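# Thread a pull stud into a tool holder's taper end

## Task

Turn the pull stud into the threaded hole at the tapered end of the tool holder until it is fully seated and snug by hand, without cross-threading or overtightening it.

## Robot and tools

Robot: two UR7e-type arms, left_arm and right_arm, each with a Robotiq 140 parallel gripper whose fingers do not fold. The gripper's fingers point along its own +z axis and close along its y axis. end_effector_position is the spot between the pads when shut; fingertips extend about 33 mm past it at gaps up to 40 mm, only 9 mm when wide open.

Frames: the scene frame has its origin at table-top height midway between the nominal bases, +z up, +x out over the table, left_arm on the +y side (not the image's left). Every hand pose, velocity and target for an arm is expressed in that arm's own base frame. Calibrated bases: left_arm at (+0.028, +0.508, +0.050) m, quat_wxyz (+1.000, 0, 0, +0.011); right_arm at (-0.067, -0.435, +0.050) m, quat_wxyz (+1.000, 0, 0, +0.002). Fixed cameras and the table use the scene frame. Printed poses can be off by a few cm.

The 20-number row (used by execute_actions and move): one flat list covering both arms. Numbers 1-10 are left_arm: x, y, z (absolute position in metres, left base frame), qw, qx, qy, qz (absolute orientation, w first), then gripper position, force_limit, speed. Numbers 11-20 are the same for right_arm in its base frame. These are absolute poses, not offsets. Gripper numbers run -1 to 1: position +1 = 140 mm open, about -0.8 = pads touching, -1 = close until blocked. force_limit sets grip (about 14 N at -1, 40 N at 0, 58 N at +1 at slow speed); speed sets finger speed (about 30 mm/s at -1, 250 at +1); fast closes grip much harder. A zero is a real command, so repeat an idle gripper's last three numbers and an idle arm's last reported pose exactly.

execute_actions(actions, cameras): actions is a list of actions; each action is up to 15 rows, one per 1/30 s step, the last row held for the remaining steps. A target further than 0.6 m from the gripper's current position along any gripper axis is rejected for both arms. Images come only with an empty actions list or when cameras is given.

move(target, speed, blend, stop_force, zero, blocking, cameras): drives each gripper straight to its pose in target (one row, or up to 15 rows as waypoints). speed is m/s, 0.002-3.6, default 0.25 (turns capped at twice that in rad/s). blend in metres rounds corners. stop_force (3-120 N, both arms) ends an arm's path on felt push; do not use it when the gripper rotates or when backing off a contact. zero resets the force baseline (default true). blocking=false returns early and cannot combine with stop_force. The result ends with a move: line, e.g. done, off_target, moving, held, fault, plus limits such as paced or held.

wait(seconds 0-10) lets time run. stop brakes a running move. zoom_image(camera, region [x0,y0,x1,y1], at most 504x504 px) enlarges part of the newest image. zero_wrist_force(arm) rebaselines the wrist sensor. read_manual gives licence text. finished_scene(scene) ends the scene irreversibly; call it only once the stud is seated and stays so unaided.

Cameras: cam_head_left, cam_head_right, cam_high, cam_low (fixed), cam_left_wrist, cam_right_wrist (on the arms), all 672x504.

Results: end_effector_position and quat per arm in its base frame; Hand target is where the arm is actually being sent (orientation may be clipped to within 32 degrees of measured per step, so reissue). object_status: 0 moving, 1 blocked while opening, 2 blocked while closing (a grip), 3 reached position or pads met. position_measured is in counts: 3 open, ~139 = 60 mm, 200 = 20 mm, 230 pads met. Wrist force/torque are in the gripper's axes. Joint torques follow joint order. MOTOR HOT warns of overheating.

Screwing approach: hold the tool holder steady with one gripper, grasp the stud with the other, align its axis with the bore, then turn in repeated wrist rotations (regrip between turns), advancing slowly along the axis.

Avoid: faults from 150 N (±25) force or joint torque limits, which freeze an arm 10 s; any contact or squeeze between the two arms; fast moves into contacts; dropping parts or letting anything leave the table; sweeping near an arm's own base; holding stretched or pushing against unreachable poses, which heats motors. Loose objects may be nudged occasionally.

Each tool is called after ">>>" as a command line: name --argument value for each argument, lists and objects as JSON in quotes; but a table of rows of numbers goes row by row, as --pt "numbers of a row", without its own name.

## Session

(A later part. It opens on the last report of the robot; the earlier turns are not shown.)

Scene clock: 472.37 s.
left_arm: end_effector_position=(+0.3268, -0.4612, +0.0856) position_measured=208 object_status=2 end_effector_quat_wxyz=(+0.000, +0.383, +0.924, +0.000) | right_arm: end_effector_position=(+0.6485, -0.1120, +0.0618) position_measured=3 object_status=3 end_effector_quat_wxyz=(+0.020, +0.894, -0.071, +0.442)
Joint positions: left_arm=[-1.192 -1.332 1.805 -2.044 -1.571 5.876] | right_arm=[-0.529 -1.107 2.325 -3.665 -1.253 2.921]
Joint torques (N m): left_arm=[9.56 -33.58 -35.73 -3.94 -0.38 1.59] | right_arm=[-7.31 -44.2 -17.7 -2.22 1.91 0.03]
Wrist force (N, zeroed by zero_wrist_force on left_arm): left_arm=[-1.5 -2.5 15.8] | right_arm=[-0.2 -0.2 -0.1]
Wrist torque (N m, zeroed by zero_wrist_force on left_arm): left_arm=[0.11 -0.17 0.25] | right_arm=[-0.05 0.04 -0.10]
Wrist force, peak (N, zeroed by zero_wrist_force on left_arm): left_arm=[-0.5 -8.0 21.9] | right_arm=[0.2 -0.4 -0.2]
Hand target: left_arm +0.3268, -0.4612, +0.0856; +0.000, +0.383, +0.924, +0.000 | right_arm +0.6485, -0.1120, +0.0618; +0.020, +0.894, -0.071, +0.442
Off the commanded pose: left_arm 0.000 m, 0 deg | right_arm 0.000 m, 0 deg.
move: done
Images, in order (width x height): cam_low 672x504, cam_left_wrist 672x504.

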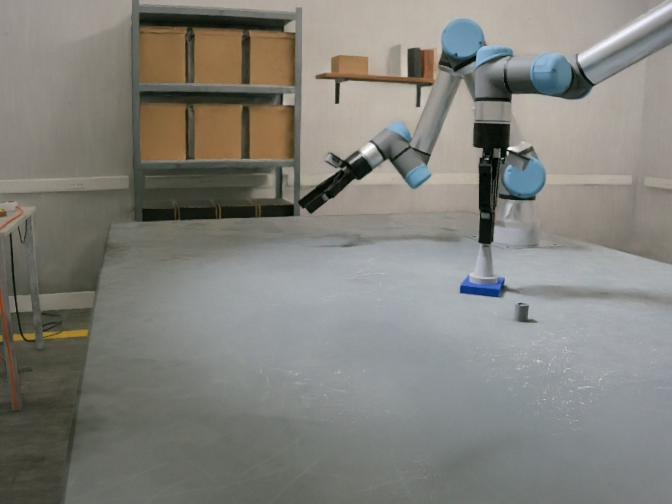

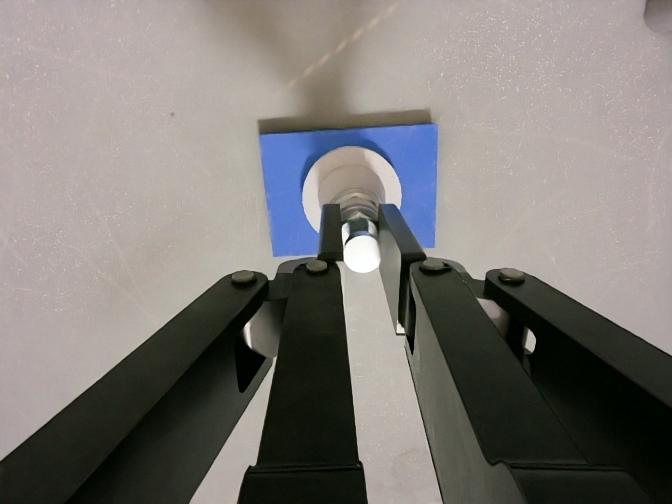

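>>> move --pt "0.3268 -0.4612 0.0855 0 0.3827 0.9239 0 -0.5 0.5 -0.8 0.6485 -0.1120 0.0618 0.020 0.894 -0.071 0.442 1 1 1" --pt "0.3268 -0.4612 0.0855 0 -0.7934 0.6088 0 -0.5 0.5 -0.8 0.6485 -0.1120 0.0618 0.020 0.894 -0.071 0.442 1 1 1" --pt "0.3268 -0.4612 0.0855 0 -0.7934 -0.6088 0 -0.5 0.5 -0.8 0.6485 -0.1120 0.0618 0.020 0.894 -0.071 0.442 1 1 1" --pt "0.3268 -0.4612 0.0855 0 0.3827 -0.9239 0 -0.5 0.5 -0.8 0.6485 -0.1120 0.0618 0.020 0.894 -0.071 0.442 1 1 1" --pt "0.3268 -0.4612 0.0855 0 0.9914 0.1305 0 -0.5 0.5 -0.8 0.6485 -0.1120 0.0618 0.020 0.894 -0.071 0.442 1 1 1" --speed 1.4 --cameras '["cam_low"]'

>>> zoom_image --camera "cam_low" --region '[450, 210, 520, 280]'

>>> move --target '[0.3268,-0.4612,0.0855,0,0.9914,0.1305,0,-1,0.5,-1,0.6485,-0.1120,0.0618,0.020,0.894,-0.071,0.442,1,1,1]'

>>> wait --seconds 0.7

>>> move --pt "0.3268 -0.4612 0.0850 0 0.7934 -0.6088 0 -1 0.5 -1 0.6485 -0.1120 0.0618 0.020 0.894 -0.071 0.442 1 1 1" --speed 0.4

>>> move --pt "0.3268 -0.4612 0.0845 0 0.1305 -0.9914 0 -1 0.5 -1 0.6485 -0.1120 0.0618 0.020 0.894 -0.071 0.442 1 1 1" --speed 0.4

Scene clock: 497.57 s.
left_arm: end_effector_position=(+0.3268, -0.4612, +0.0855) position_measured=192 object_status=3 end_effector_quat_wxyz=(+0.000, +0.991, +0.130, +0.000) | right_arm: end_effector_position=(+0.6485, -0.1120, +0.0618) position_measured=3 object_status=3 end_effector_quat_wxyz=(+0.020, +0.894, -0.071, +0.442)
Joint positions: left_arm=[-1.192 -1.332 1.805 -2.044 -1.571 -4.595] | right_arm=[-0.529 -1.107 2.325 -3.665 -1.253 2.921]
Joint torques (N m): left_arm=[-2.72 -43.48 -16.69 -0.44 0.47 -1.56] | right_arm=[-6.67 -44.57 -17.67 -2.11 1.96 0.03]
Wrist force (N, zeroed by zero_wrist_force on left_arm): left_arm=[0.5 -0.5 -1.0] | right_arm=[-0.1 0.0 0.1]
Wrist torque (N m, zeroed by zero_wrist_force on left_arm): left_arm=[-0.12 -0.13 0.02] | right_arm=[-0.01 0.02 -0.09]
Wrist force, peak (N, zeroed by zero_wrist_force on left_arm): left_arm=[-2.0 -3.1 17.2] | right_arm=[0.0 -0.5 0.1]
Hand target: left_arm +0.3268, -0.4612, +0.0855; +0.000, +0.991, +0.131, +0.000 | right_arm +0.6485, -0.1120, +0.0618; +0.020, +0.894, -0.071, +0.442
Off the commanded pose: left_arm 0.000 m, 0 deg | right_arm 0.000 m, 0 deg.
move: done
Images, in order (width x height): cam_low 672x504.

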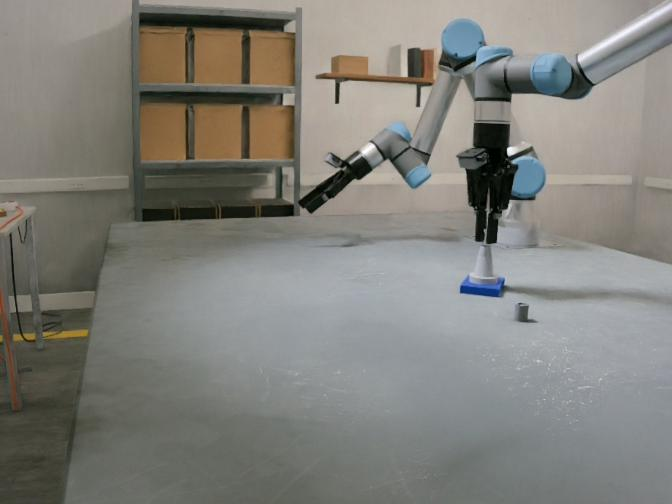

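Scaled by 7.200 from the camera's 672x504 image, which has a finer 960x720 frame.

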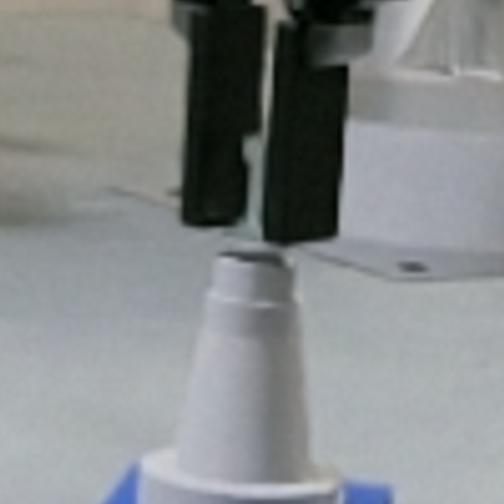

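Scene clock: 498.50 s.
left_arm: end_effector_position=(+0.3268, -0.4612, +0.0855) position_measured=208 object_status=0 end_effector_quat_wxyz=(+0.000, +0.991, +0.130, +0.000) | right_arm: end_effector_position=(+0.6485, -0.1120, +0.0618) position_measured=3 object_status=3 end_effector_quat_wxyz=(+0.020, +0.894, -0.071, +0.442)
Joint positions: left_arm=[-1.192 -1.332 1.805 -2.044 -1.571 -4.596] | right_arm=[-0.529 -1.107 2.325 -3.665 -1.253 2.921]
Joint torques (N m): left_arm=[6.25 -38.09 -19.5 -0.99 -1.94 -1.86] | right_arm=[-7.34 -44.63 -18.15 -2.18 2.01 -0.1]
Wrist force (N, zeroed by zero_wrist_force on left_arm): left_arm=[-0.3 -4.0 -10.9] | right_arm=[0.0 -0.2 0.1]
Wrist torque (N m, zeroed by zero_wrist_force on left_arm): left_arm=[0.06 -0.09 0.03] | right_arm=[-0.05 -0.01 -0.10]
Wrist force, peak (N, zeroed by zero_wrist_force on left_arm): left_arm=[-0.3 -4.0 -10.9] | right_arm=[0.1 -0.4 -0.3]
Hand target: left_arm +0.3268, -0.4612, +0.0855; +0.000, +0.991, +0.131, +0.000 | right_arm +0.6485, -0.1120, +0.0618; +0.020, +0.894, -0.071, +0.442
Off the commanded pose: left_arm 0.000 m, 0 deg | right_arm 0.000 m, 0 deg.
move: done

Scene clock: 499.20 s.
left_arm: end_effector_position=(+0.3268, -0.4612, +0.0855) position_measured=208 object_status=2 end_effector_quat_wxyz=(+0.000, +0.991, +0.131, +0.000) | right_arm: end_effector_position=(+0.6485, -0.1120, +0.0618) position_measured=3 object_status=3 end_effector_quat_wxyz=(+0.020, +0.894, -0.071, +0.442)
Joint positions: left_arm=[-1.192 -1.332 1.805 -2.044 -1.571 -4.596] | right_arm=[-0.529 -1.107 2.325 -3.665 -1.253 2.921]
Joint torques (N m): left_arm=[7.74 -32.54 -21.11 -1.49 -1.93 -1.81] | right_arm=[-7.09 -44.42 -17.84 -2.25 2.05 0.01]
Wrist force (N, zeroed by zero_wrist_force on left_arm): left_arm=[-0.2 -4.1 -10.7] | right_arm=[0.0 -0.2 -0.1]
Wrist torque (N m, zeroed by zero_wrist_force on left_arm): left_arm=[0.04 -0.13 0.04] | right_arm=[-0.04 0.00 -0.10]
Wrist force, peak (N, zeroed by zero_wrist_force on left_arm): left_arm=[-0.2 -4.5 -10.8] | right_arm=[0.1 -0.4 -0.1]
Hand target: left_arm +0.3268, -0.4612, +0.0855; +0.000, +0.991, +0.131, +0.000 | right_arm +0.6485, -0.1120, +0.0618; +0.020, +0.894, -0.071, +0.442
Tool commands: left_gripper/position=-1.0 left_gripper/force_limit=+0.5 left_gripper/speed=-1.0 right_gripper/position=+1.0 right_gripper/force_limit=+1.0 right_gripper/speed=+1.0
Off the commanded pose: left_arm 0.000 m, 0 deg | right_arm 0.000 m, 0 deg.
wait: 0.70 s; at rest by 0.17 s

Scene clock: 501.70 s.
left_arm: end_effector_position=(+0.3268, -0.4612, +0.0850) position_measured=208 object_status=2 end_effector_quat_wxyz=(+0.000, +0.793, -0.609, +0.000) | right_arm: end_effector_position=(+0.6485, -0.1120, +0.0618) position_measured=3 object_status=3 end_effector_quat_wxyz=(+0.020, +0.894, -0.071, +0.442)
Joint positions: left_arm=[-1.192 -1.331 1.806 -2.046 -1.571 -3.025] | right_arm=[-0.529 -1.107 2.325 -3.665 -1.253 2.921]
Joint torques (N m): left_arm=[9.03 -22.68 -29.21 -2.53 -1.39 1.65] | right_arm=[-6.64 -44.86 -17.35 -2.2 1.82 0]
Wrist force (N, zeroed by zero_wrist_force on left_arm): left_arm=[0.1 -0.9 -4.6] | right_arm=[0.0 -0.3 -0.2]
Wrist torque (N m, zeroed by zero_wrist_force on left_arm): left_arm=[-0.05 -0.18 0.23] | right_arm=[-0.07 0.01 -0.10]
Wrist force, peak (N, zeroed by zero_wrist_force on left_arm): left_arm=[-0.4 -4.2 -10.5] | right_arm=[0.0 -0.5 0.0]
Hand target: left_arm +0.3268, -0.4612, +0.0850; +0.000, +0.793, -0.609, +0.000 | right_arm +0.6485, -0.1120, +0.0618; +0.020, +0.894, -0.071, +0.442
Off the commanded pose: left_arm 0.000 m, 0 deg | right_arm 0.000 m, 0 deg.
move: done

Scene clock: 504.20 s.
left_arm: end_effector_position=(+0.3268, -0.4612, +0.0845) position_measured=208 object_status=2 end_effector_quat_wxyz=(+0.000, -0.131, +0.991, +0.000) | right_arm: end_effector_position=(+0.6485, -0.1120, +0.0618) position_measured=3 object_status=3 end_effector_quat_wxyz=(+0.020, +0.894, -0.071, +0.442)
Joint positions: left_arm=[-1.192 -1.331 1.807 -2.047 -1.571 -1.454] | right_arm=[-0.529 -1.107 2.325 -3.665 -1.253 2.921]
Joint torques (N m): left_arm=[9.13 -25.73 -30.7 -2.92 -0.75 1.67] | right_arm=[-7.03 -45.33 -17.9 -2.17 2.01 -0.06]
Wrist force (N, zeroed by zero_wrist_force on left_arm): left_arm=[0.6 -0.8 -0.3] | right_arm=[0.0 -0.3 -0.1]
Wrist torque (N m, zeroed by zero_wrist_force on left_arm): left_arm=[-0.03 -0.11 0.21] | right_arm=[-0.07 0.00 -0.10]
Wrist force, peak (N, zeroed by zero_wrist_force on left_arm): left_arm=[1.6 1.4 -5.0] | right_arm=[0.0 -0.5 0.0]
Hand target: left_arm +0.3268, -0.4612, +0.0845; +0.000, -0.131, +0.991, +0.000 | right_arm +0.6485, -0.1120, +0.0618; +0.020, +0.894, -0.071, +0.442
Off the commanded pose: left_arm 0.000 m, 0 deg | right_arm 0.000 m, 0 deg.
move: done

>>> move --pt "0.3268 -0.4612 0.0840 0 -0.6088 -0.7934 0 -1 0.5 -1 0.6485 -0.1120 0.0618 0.020 0.894 -0.071 0.442 1 1 1" --pt "0.3268 -0.4612 0.0835 0 -0.9914 -0.1305 0 -1 0.5 -1 0.6485 -0.1120 0.0618 0.020 0.894 -0.071 0.442 1 1 1" --speed 0.5

>>> move --target '[0.3268,-0.4612,0.0830,0,-0.7934,0.6088,0,-1,0.5,-1,0.6485,-0.1120,0.0618,0.020,0.894,-0.071,0.442,1,1,1]' --speed 0.4

>>> move --target '[0.3268,-0.4612,0.0825,0,-0.1305,0.9914,0,-1,0.5,-1,0.6485,-0.1120,0.0618,0.020,0.894,-0.071,0.442,1,1,1]' --speed 0.4 --cameras '["cam_low","cam_left_wrist"]'

>>> zoom_image --camera "cam_low" --region '[450, 210, 520, 280]'

>>> zoom_image --camera "cam_left_wrist" --region '[300, 170, 420, 290]'

Scene clock: 517.77 s.
left_arm: end_effector_position=(+0.3268, -0.4612, +0.0835) position_measured=208 object_status=2 end_effector_quat_wxyz=(+0.000, +0.991, +0.131, +0.000) | right_arm: end_effector_position=(+0.6485, -0.1120, +0.0618) position_measured=3 object_status=3 end_effector_quat_wxyz=(+0.020, +0.894, -0.071, +0.442)
Joint positions: left_arm=[-1.192 -1.33 1.808 -2.049 -1.571 1.687] | right_arm=[-0.529 -1.107 2.325 -3.665 -1.253 2.921]
Joint torques (N m): left_arm=[7.32 -26.2 -31.38 -1.26 -0.49 1.73] | right_arm=[-7.17 -44.18 -17.6 -2.14 1.96 -0.08]
Wrist force (N, zeroed by zero_wrist_force on left_arm): left_arm=[1.1 -0.4 0.9] | right_arm=[-0.1 -0.2 -0.2]
Wrist torque (N m, zeroed by zero_wrist_force on left_arm): left_arm=[-0.05 -0.15 0.23] | right_arm=[-0.05 0.02 -0.10]
Wrist force, peak (N, zeroed by zero_wrist_force on left_arm): left_arm=[0.4 -3.4 4.5] | right_arm=[0.2 -0.4 0.2]
Hand target: left_arm +0.3268, -0.4612, +0.0835; +0.000, +0.991, +0.131, +0.000 | right_arm +0.6485, -0.1120, +0.0618; +0.020, +0.894, -0.071, +0.442
Off the commanded pose: left_arm 0.000 m, 0 deg | right_arm 0.000 m, 0 deg.
move: done

Scene clock: 520.27 s.
left_arm: end_effector_position=(+0.3268, -0.4612, +0.0830) position_measured=208 object_status=2 end_effector_quat_wxyz=(+0.000, +0.793, -0.609, +0.000) | right_arm: end_effector_position=(+0.6485, -0.1120, +0.0618) position_measured=3 object_status=3 end_effector_quat_wxyz=(+0.020, +0.894, -0.071, +0.442)
Joint positions: left_arm=[-1.192 -1.329 1.809 -2.051 -1.571 3.258] | right_arm=[-0.529 -1.107 2.325 -3.665 -1.253 2.921]
Joint torques (N m): left_arm=[8.88 -28.12 -32.3 -3.09 -1.6 1.85] | right_arm=[-7.02 -45.28 -18.43 -2.29 1.89 -0.14]
Wrist force (N, zeroed by zero_wrist_force on left_arm): left_arm=[2.7 -2.2 6.2] | right_arm=[-0.1 -0.1 0.0]
Wrist torque (N m, zeroed by zero_wrist_force on left_arm): left_arm=[0.02 -0.15 0.24] | right_arm=[-0.02 0.03 -0.09]
Wrist force, peak (N, zeroed by zero_wrist_force on left_arm): left_arm=[2.3 2.0 9.6] | right_arm=[0.2 -0.6 0.1]
Hand target: left_arm +0.3268, -0.4612, +0.0830; +0.000, +0.793, -0.609, +0.000 | right_arm +0.6485, -0.1120, +0.0618; +0.020, +0.894, -0.071, +0.442
Off the commanded pose: left_arm 0.000 m, 0 deg | right_arm 0.000 m, 0 deg.
move: done

Scene clock: 522.77 s.
left_arm: end_effector_position=(+0.3268, -0.4612, +0.0825) position_measured=208 object_status=2 end_effector_quat_wxyz=(+0.000, -0.131, +0.991, +0.000) | right_arm: end_effector_position=(+0.6485, -0.1120, +0.0618) position_measured=3 object_status=3 end_effector_quat_wxyz=(+0.020, +0.894, -0.071, +0.442)
Joint positions: left_arm=[-1.192 -1.329 1.81 -2.052 -1.571 4.829] | right_arm=[-0.529 -1.107 2.325 -3.665 -1.253 2.921]
Joint torques (N m): left_arm=[10.41 -32.41 -32.85 -2.48 -0.42 1.62] | right_arm=[-6.83 -45.08 -17.87 -2.16 2.02 0.05]
Wrist force (N, zeroed by zero_wrist_force on left_arm): left_arm=[-0.2 -6.0 12.8] | right_arm=[0.1 0.0 0.1]
Wrist torque (N m, zeroed by zero_wrist_force on left_arm): left_arm=[0.24 -0.09 0.23] | right_arm=[-0.01 -0.02 -0.10]
Wrist force, peak (N, zeroed by zero_wrist_force on left_arm): left_arm=[3.8 -6.0 16.1] | right_arm=[0.1 -0.5 -0.1]
Hand target: left_arm +0.3268, -0.4612, +0.0825; +0.000, -0.131, +0.991, +0.000 | right_arm +0.6485, -0.1120, +0.0618; +0.020, +0.894, -0.071, +0.442
Off the commanded pose: left_arm 0.000 m, 0 deg | right_arm 0.000 m, 0 deg.
move: done
Images, in order (width x height): cam_low 672x504, cam_left_wrist 672x504.

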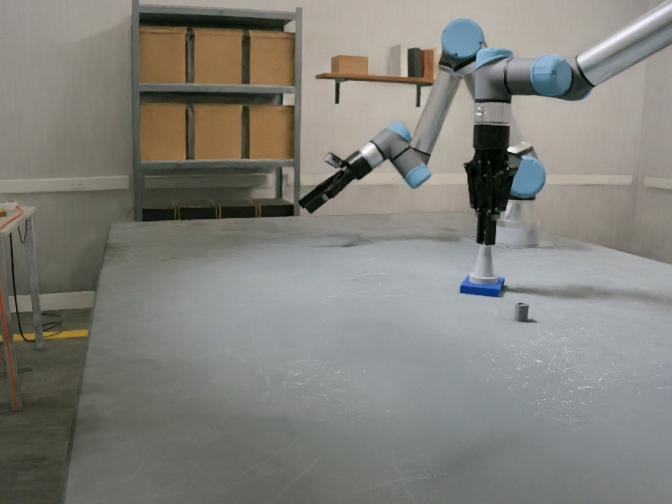

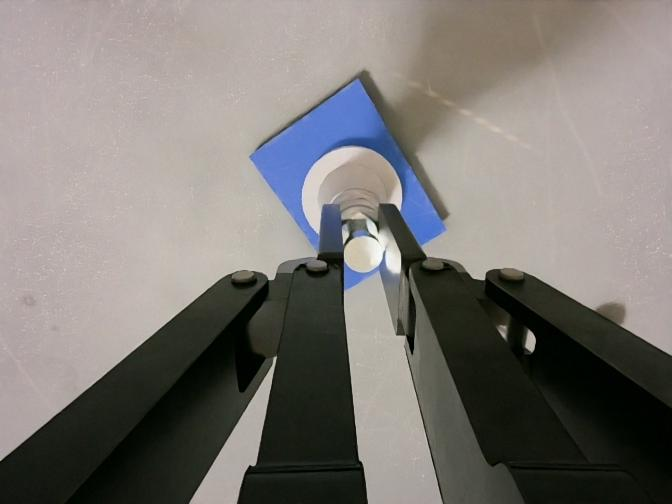

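Scaled by 7.200 from the camera's 672x504 image, which has a finer 960x720 frame.

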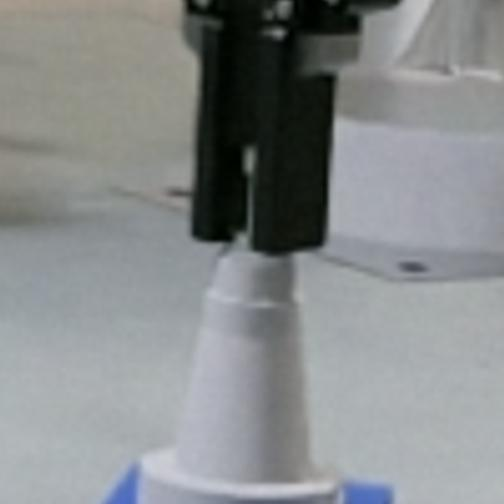

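Scaled by 4.200 from the camera's 672x504 image, which has a finer 960x720 frame.

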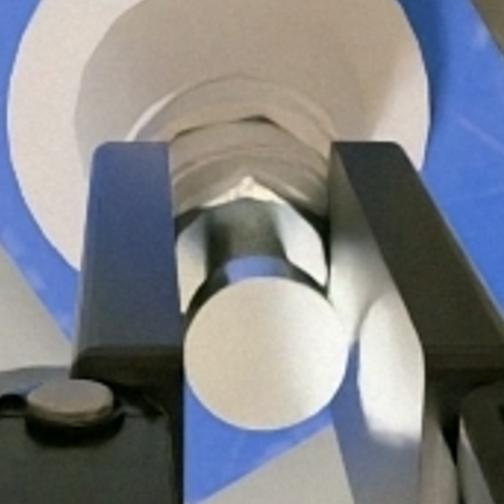

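>>> move --target '[0.3268,-0.4612,0.0820,0,0.5,0.866,0,-1,0.5,-1,0.6485,-0.1120,0.0618,0.020,0.894,-0.071,0.442,1,1,1]' --speed 0.3

Scene clock: 529.57 s.
left_arm: end_effector_position=(+0.3268, -0.4612, +0.0820) position_measured=208 object_status=2 end_effector_quat_wxyz=(+0.000, +0.500, +0.866, +0.000) | right_arm: end_effector_position=(+0.6485, -0.1120, +0.0618) position_measured=3 object_status=3 end_effector_quat_wxyz=(+0.020, +0.894, -0.071, +0.442)
Joint positions: left_arm=[-1.192 -1.328 1.81 -2.053 -1.571 6.138] | right_arm=[-0.529 -1.107 2.325 -3.665 -1.253 2.921]
Joint torques (N m): left_arm=[8.32 -21.69 -26.46 -3.14 -2.02 2.45] | right_arm=[-6.7 -44.8 -18.06 -2.19 2.05 0.08]
Wrist force (N, zeroed by zero_wrist_force on left_arm): left_arm=[-0.7 -0.3 -6.6] | right_arm=[0.1 -0.2 -0.1]
Wrist torque (N m, zeroed by zero_wrist_force on left_arm): left_arm=[-0.04 -0.19 -0.61] | right_arm=[-0.05 -0.02 -0.10]
Wrist force, peak (N, zeroed by zero_wrist_force on left_arm): left_arm=[1.9 -6.5 15.4] | right_arm=[0.0 -0.4 -0.2]
Hand target: left_arm +0.3268, -0.4612, +0.0820; +0.000, +0.500, +0.866, +0.000 | right_arm +0.6485, -0.1120, +0.0618; +0.020, +0.894, -0.071, +0.442
Off the commanded pose: left_arm 0.000 m, 0 deg | right_arm 0.000 m, 0 deg.
move: done

>>> move --pt "0.3268 -0.4612 0.0821 0 0.5 0.866 0 -0.5 1 -0.8 0.6485 -0.1120 0.0618 0.020 0.894 -0.071 0.442 1 1 1" --pt "0.3268 -0.4612 0.0822 0 -0.5 0.866 0 -0.5 1 -0.8 0.6485 -0.1120 0.0618 0.020 0.894 -0.071 0.442 1 1 1" --pt "0.3268 -0.4612 0.0822 0 -0.5 0.866 0 -1 1 -1 0.6485 -0.1120 0.0618 0.020 0.894 -0.071 0.442 1 1 1" --speed 1

>>> wait --seconds 0.8

>>> move --target '[0.3268,-0.4612,0.0822,0,-0.4617,0.8870,0,-1,1,-1,0.6485,-0.1120,0.0618,0.020,0.894,-0.071,0.442,1,1,1]' --speed 0.1

>>> move --target '[0.3268,-0.4612,0.0822,0,-0.4226,0.9063,0,-1,1,-1,0.6485,-0.1120,0.0618,0.020,0.894,-0.071,0.442,1,1,1]' --speed 0.1 --cameras '["cam_low","cam_left_wrist"]'

Scene clock: 545.37 s.
left_arm: end_effector_position=(+0.3268, -0.4612, +0.0822) position_measured=209 object_status=0 end_effector_quat_wxyz=(+0.000, -0.500, +0.866, +0.000) | right_arm: end_effector_position=(+0.6485, -0.1120, +0.0618) position_measured=3 object_status=3 end_effector_quat_wxyz=(+0.020, +0.894, -0.071, +0.442)
Joint positions: left_arm=[-1.192 -1.328 1.81 -2.053 -1.571 4.044] | right_arm=[-0.529 -1.107 2.325 -3.665 -1.253 2.921]
Joint torques (N m): left_arm=[7.6 -37.52 -19.1 -1.17 -2.03 -1.37] | right_arm=[-6.76 -44.21 -17.83 -2.35 2.01 -0.02]
Wrist force (N, zeroed by zero_wrist_force on left_arm): left_arm=[-1.0 1.9 -11.6] | right_arm=[-0.1 -0.2 0.0]
Wrist torque (N m, zeroed by zero_wrist_force on left_arm): left_arm=[-0.09 -0.09 -0.20] | right_arm=[-0.05 0.02 -0.10]
Wrist force, peak (N, zeroed by zero_wrist_force on left_arm): left_arm=[-1.0 1.4 -11.8] | right_arm=[0.0 -0.6 -0.1]
Hand target: left_arm +0.3268, -0.4612, +0.0822; +0.000, -0.500, +0.866, +0.000 | right_arm +0.6485, -0.1120, +0.0618; +0.020, +0.894, -0.071, +0.442
Off the commanded pose: left_arm 0.000 m, 0 deg | right_arm 0.000 m, 0 deg.
move: done

Scene clock: 546.17 s.
left_arm: end_effector_position=(+0.3268, -0.4612, +0.0822) position_measured=209 object_status=2 end_effector_quat_wxyz=(+0.000, -0.500, +0.866, +0.000) | right_arm: end_effector_position=(+0.6485, -0.1120, +0.0618) position_measured=3 object_status=3 end_effector_quat_wxyz=(+0.020, +0.894, -0.071, +0.442)
Joint positions: left_arm=[-1.192 -1.328 1.81 -2.053 -1.571 4.044] | right_arm=[-0.529 -1.107 2.325 -3.665 -1.253 2.921]
Joint torques (N m): left_arm=[7.5 -30.11 -19.44 -1.71 -1.9 -0.92] | right_arm=[-6.84 -44.67 -17.71 -2.14 2.01 -0.03]
Wrist force (N, zeroed by zero_wrist_force on left_arm): left_arm=[-1.0 1.8 -11.7] | right_arm=[-0.1 -0.2 0.0]
Wrist torque (N m, zeroed by zero_wrist_force on left_arm): left_arm=[-0.10 -0.10 -0.19] | right_arm=[-0.04 0.02 -0.10]
Wrist force, peak (N, zeroed by zero_wrist_force on left_arm): left_arm=[-0.9 2.1 -12.0] | right_arm=[-0.1 -0.4 -0.2]
Hand target: left_arm +0.3268, -0.4612, +0.0822; +0.000, -0.500, +0.866, +0.000 | right_arm +0.6485, -0.1120, +0.0618; +0.020, +0.894, -0.071, +0.442
Tool commands: left_gripper/position=-1.0 left_gripper/force_limit=+1.0 left_gripper/speed=-1.0 right_gripper/position=+1.0 right_gripper/force_limit=+1.0 right_gripper/speed=+1.0
Off the commanded pose: left_arm 0.000 m, 0 deg | right_arm 0.000 m, 0 deg.
wait: 0.80 s; at rest by 0.17 s

Scene clock: 546.97 s.
left_arm: end_effector_position=(+0.3268, -0.4612, +0.0822) position_measured=209 object_status=2 end_effector_quat_wxyz=(+0.000, -0.462, +0.887, +0.000) | right_arm: end_effector_position=(+0.6485, -0.1120, +0.0618) position_measured=3 object_status=3 end_effector_quat_wxyz=(+0.020, +0.894, -0.071, +0.442)
Joint positions: left_arm=[-1.192 -1.328 1.81 -2.053 -1.571 4.131] | right_arm=[-0.529 -1.107 2.325 -3.665 -1.253 2.921]
Joint torques (N m): left_arm=[1.5 -26.3 -19.14 -2.5 0.9 -0.86] | right_arm=[-6.65 -44.7 -18.08 -2.27 1.95 -0.09]
Wrist force (N, zeroed by zero_wrist_force on left_arm): left_arm=[-0.4 1.2 -10.5] | right_arm=[0.2 -0.1 -0.1]
Wrist torque (N m, zeroed by zero_wrist_force on left_arm): left_arm=[-0.12 -0.09 -0.66] | right_arm=[-0.02 -0.05 -0.10]
Wrist force, peak (N, zeroed by zero_wrist_force on left_arm): left_arm=[-1.0 1.8 -12.0] | right_arm=[-0.1 -0.4 0.1]
Hand target: left_arm +0.3268, -0.4612, +0.0822; +0.000, -0.462, +0.887, +0.000 | right_arm +0.6485, -0.1120, +0.0618; +0.020, +0.894, -0.071, +0.442
Off the commanded pose: left_arm 0.000 m, 0 deg | right_arm 0.000 m, 0 deg.
move: done

Scene clock: 547.77 s.
left_arm: end_effector_position=(+0.3268, -0.4612, +0.0822) position_measured=209 object_status=2 end_effector_quat_wxyz=(+0.000, -0.423, +0.906, +0.000) | right_arm: end_effector_position=(+0.6485, -0.1120, +0.0618) position_measured=3 object_status=3 end_effector_quat_wxyz=(+0.020, +0.894, -0.071, +0.442)
Joint positions: left_arm=[-1.192 -1.328 1.81 -2.053 -1.571 4.218] | right_arm=[-0.529 -1.107 2.325 -3.665 -1.253 2.921]
Joint torques (N m): left_arm=[-3.45 -21.22 -18.62 -3.2 0.56 -0.87] | right_arm=[-7.2 -44.99 -17.94 -2.26 2.07 0.07]
Wrist force (N, zeroed by zero_wrist_force on left_arm): left_arm=[1.5 1.5 -6.4] | right_arm=[0.3 -0.3 0.1]
Wrist torque (N m, zeroed by zero_wrist_force on left_arm): left_arm=[-0.08 -0.19 -0.73] | right_arm=[-0.07 -0.06 -0.09]
Wrist force, peak (N, zeroed by zero_wrist_force on left_arm): left_arm=[-0.3 1.2 -11.1] | right_arm=[0.1 -0.4 -0.2]
Hand target: left_arm +0.3268, -0.4612, +0.0822; +0.000, -0.423, +0.906, +0.000 | right_arm +0.6485, -0.1120, +0.0618; +0.020, +0.894, -0.071, +0.442
Off the commanded pose: left_arm 0.000 m, 0 deg | right_arm 0.000 m, 0 deg.
move: done
Images, in order (width x height): cam_low 672x504, cam_left_wrist 672x504.

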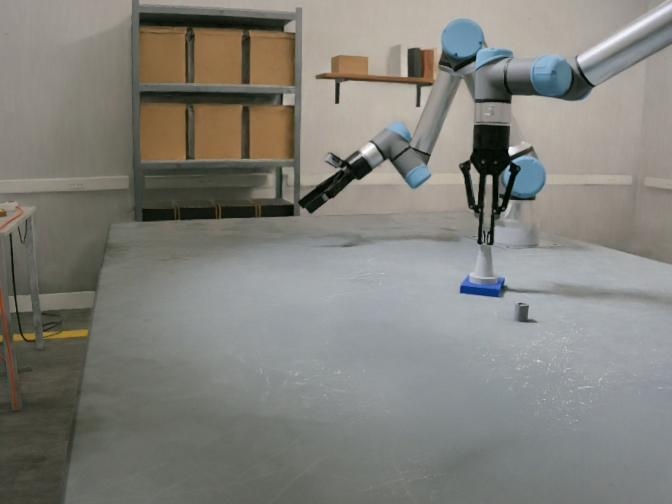

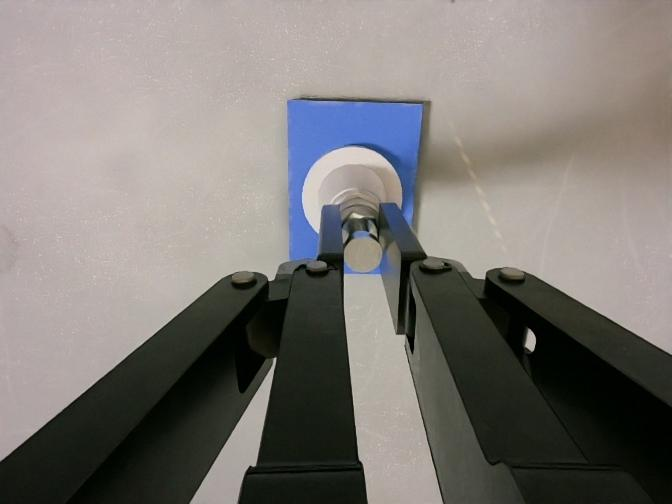

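>>> zoom_image --camera "cam_low" --region '[455, 215, 515, 275]'

>>> zoom_image --camera "cam_left_wrist" --region '[310, 180, 410, 280]'

>>> move --target '[0.3268,-0.4612,0.0821,0,-0.3420,0.9397,0,-1,1,-1,0.6485,-0.1120,0.0618,0.020,0.894,-0.071,0.442,1,1,1]' --speed 0.1

>>> zoom_image --camera "cam_left_wrist" --region '[260, 80, 450, 280]'

Scaled by 8.400 from the camera's 672x504 image, which has a finer 960x720 frame.

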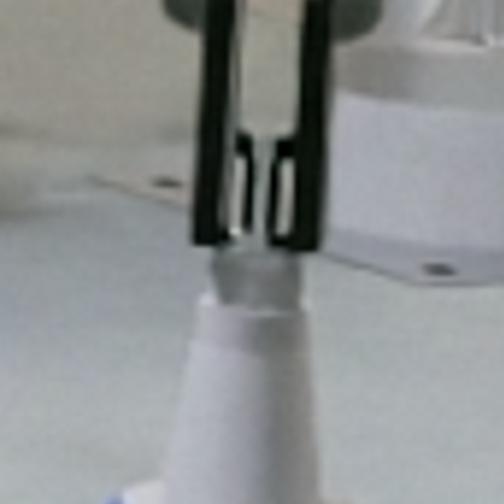

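Scaled by 5.040 from the camera's 672x504 image, which has a finer 960x720 frame.

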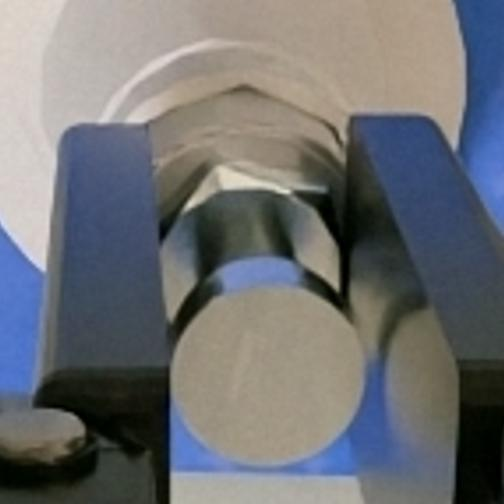

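Scene clock: 555.23 s.
left_arm: end_effector_position=(+0.3268, -0.4612, +0.0821) position_measured=209 object_status=2 end_effector_quat_wxyz=(+0.000, -0.342, +0.940, +0.000) | right_arm: end_effector_position=(+0.6485, -0.1120, +0.0618) position_measured=3 object_status=3 end_effector_quat_wxyz=(+0.020, +0.894, -0.071, +0.442)
Joint positions: left_arm=[-1.192 -1.328 1.81 -2.053 -1.571 4.393] | right_arm=[-0.529 -1.107 2.325 -3.665 -1.253 2.921]
Joint torques (N m): left_arm=[-2.26 -21.75 -14.65 -4.76 -0.17 -0.89] | right_arm=[-7.43 -44.93 -17.97 -2.16 1.85 -0.04]
Wrist force (N, zeroed by zero_wrist_force on left_arm): left_arm=[1.2 1.6 -9.1] | right_arm=[0.0 -0.1 -0.1]
Wrist torque (N m, zeroed by zero_wrist_force on left_arm): left_arm=[-0.15 -0.13 -0.71] | right_arm=[-0.02 0.00 -0.09]
Wrist force, peak (N, zeroed by zero_wrist_force on left_arm): left_arm=[1.5 1.6 -9.2] | right_arm=[-0.2 -0.5 -0.2]
Hand target: left_arm +0.3268, -0.4612, +0.0821; +0.000, -0.342, +0.940, +0.000 | right_arm +0.6485, -0.1120, +0.0618; +0.020, +0.894, -0.071, +0.442
Off the commanded pose: left_arm 0.000 m, 0 deg | right_arm 0.000 m, 0 deg.
move: done

Scaled by 2.520 from the camera's 672x504 image, which has a finer 960x720 frame.
This view is cut from an older image: the scene may have changed since it was taken.

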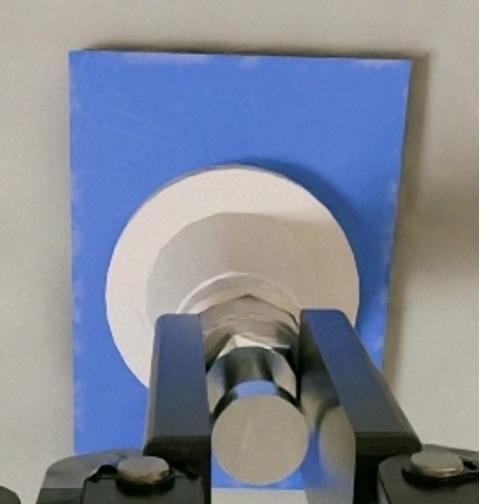

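>>> move --pt "0.3268 -0.4612 0.0822 0 -0.3420 0.9397 0 -0.3 1 -0.8 0.6485 -0.1120 0.0618 0.020 0.894 -0.071 0.442 1 1 1" --pt "0.3268 -0.4612 0.16 0 -0.3420 0.9397 0 -0.3 1 -0.8 0.6485 -0.1120 0.0618 0.020 0.894 -0.071 0.442 1 1 1" --cameras '["cam_low","cam_high","cam_left_wrist"]'

>>> zoom_image --camera "cam_low" --region '[445, 215, 525, 300]'

>>> zoom_image --camera "cam_left_wrist" --region '[290, 100, 430, 240]'

Scene clock: 567.83 s.
left_arm: end_effector_position=(+0.3269, -0.4612, +0.1600) position_measured=167 object_status=3 end_effector_quat_wxyz=(+0.000, -0.342, +0.940, +0.000) | right_arm: end_effector_position=(+0.6485, -0.1120, +0.0618) position_measured=3 object_status=3 end_effector_quat_wxyz=(+0.020, +0.894, -0.071, +0.442)
Joint positions: left_arm=[-1.192 -1.398 1.682 -1.855 -1.571 4.393] | right_arm=[-0.529 -1.107 2.325 -3.665 -1.253 2.921]
Joint torques (N m): left_arm=[-1.01 -26.88 -25.86 -3.43 -0.83 -1.03] | right_arm=[-6.94 -45.47 -18.21 -2.07 2.06 -0.11]
Wrist force (N, zeroed by zero_wrist_force on left_arm): left_arm=[0.8 -0.2 -1.3] | right_arm=[0.2 -0.4 0.1]
Wrist torque (N m, zeroed by zero_wrist_force on left_arm): left_arm=[-0.07 -0.20 0.18] | right_arm=[-0.09 -0.04 -0.09]
Wrist force, peak (N, zeroed by zero_wrist_force on left_arm): left_arm=[1.4 1.7 -9.5] | right_arm=[0.2 -0.4 0.1]
Hand target: left_arm +0.3268, -0.4612, +0.1600; +0.000, -0.342, +0.940, +0.000 | right_arm +0.6485, -0.1120, +0.0618; +0.020, +0.894, -0.071, +0.442
Off the commanded pose: left_arm 0.000 m, 0 deg | right_arm 0.000 m, 0 deg.
move: done
Images, in order (width x height): cam_high 672x504, cam_low 672x504, cam_left_wrist 672x504.

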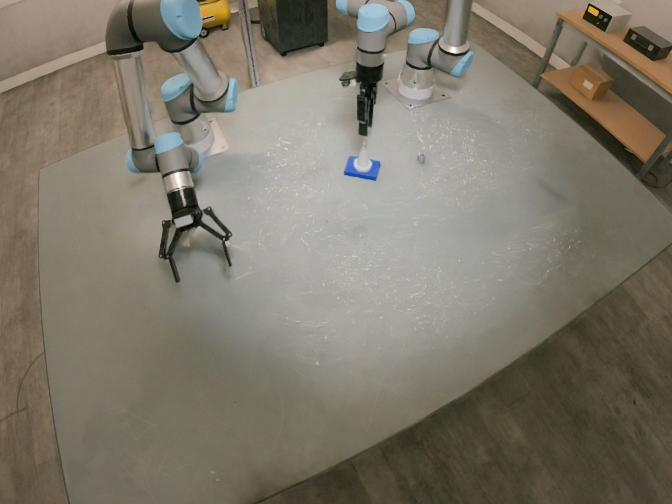

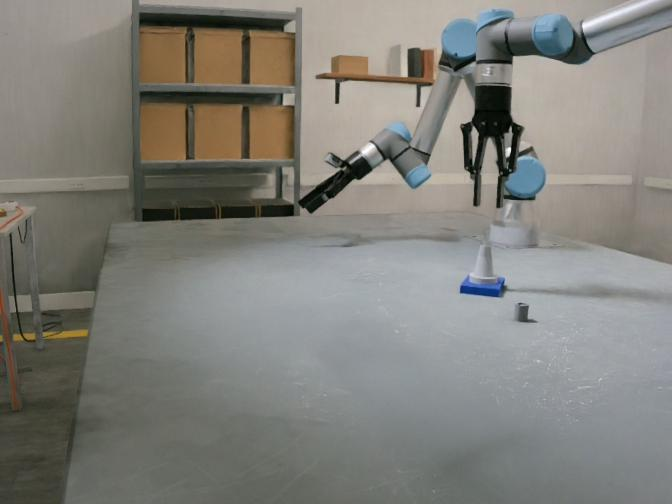

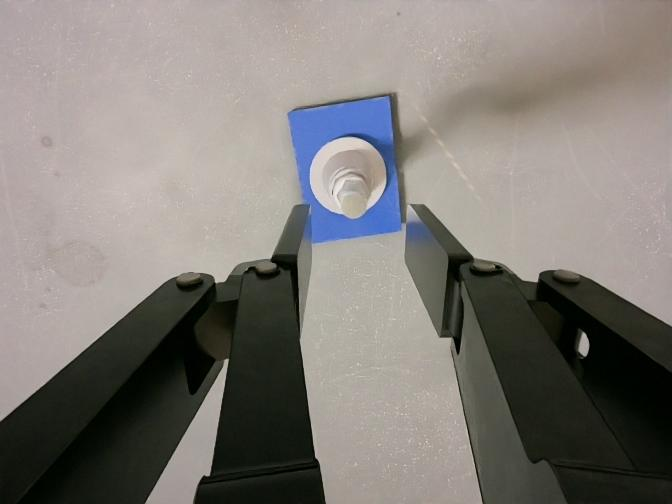

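Scaled by 5.929 from the camera's 672x504 image, which has a finer 960x720 frame.

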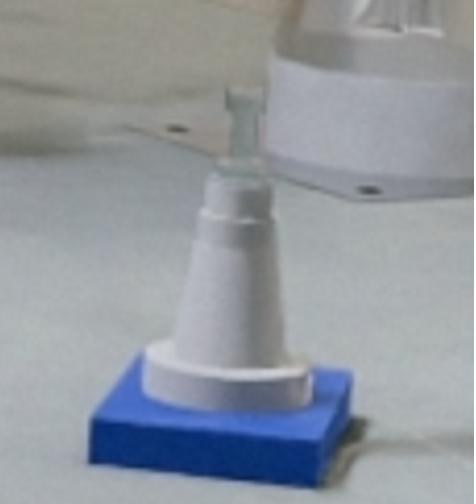

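Scaled by 3.600 from the camera's 672x504 image, which has a finer 960x720 frame.

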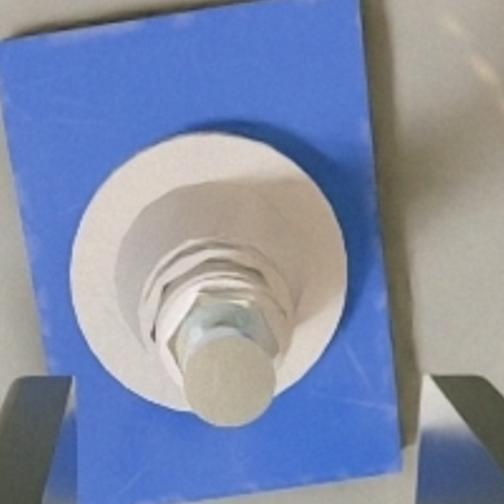

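>>> finished_scene --scene 1

The scene is finished: the task was done.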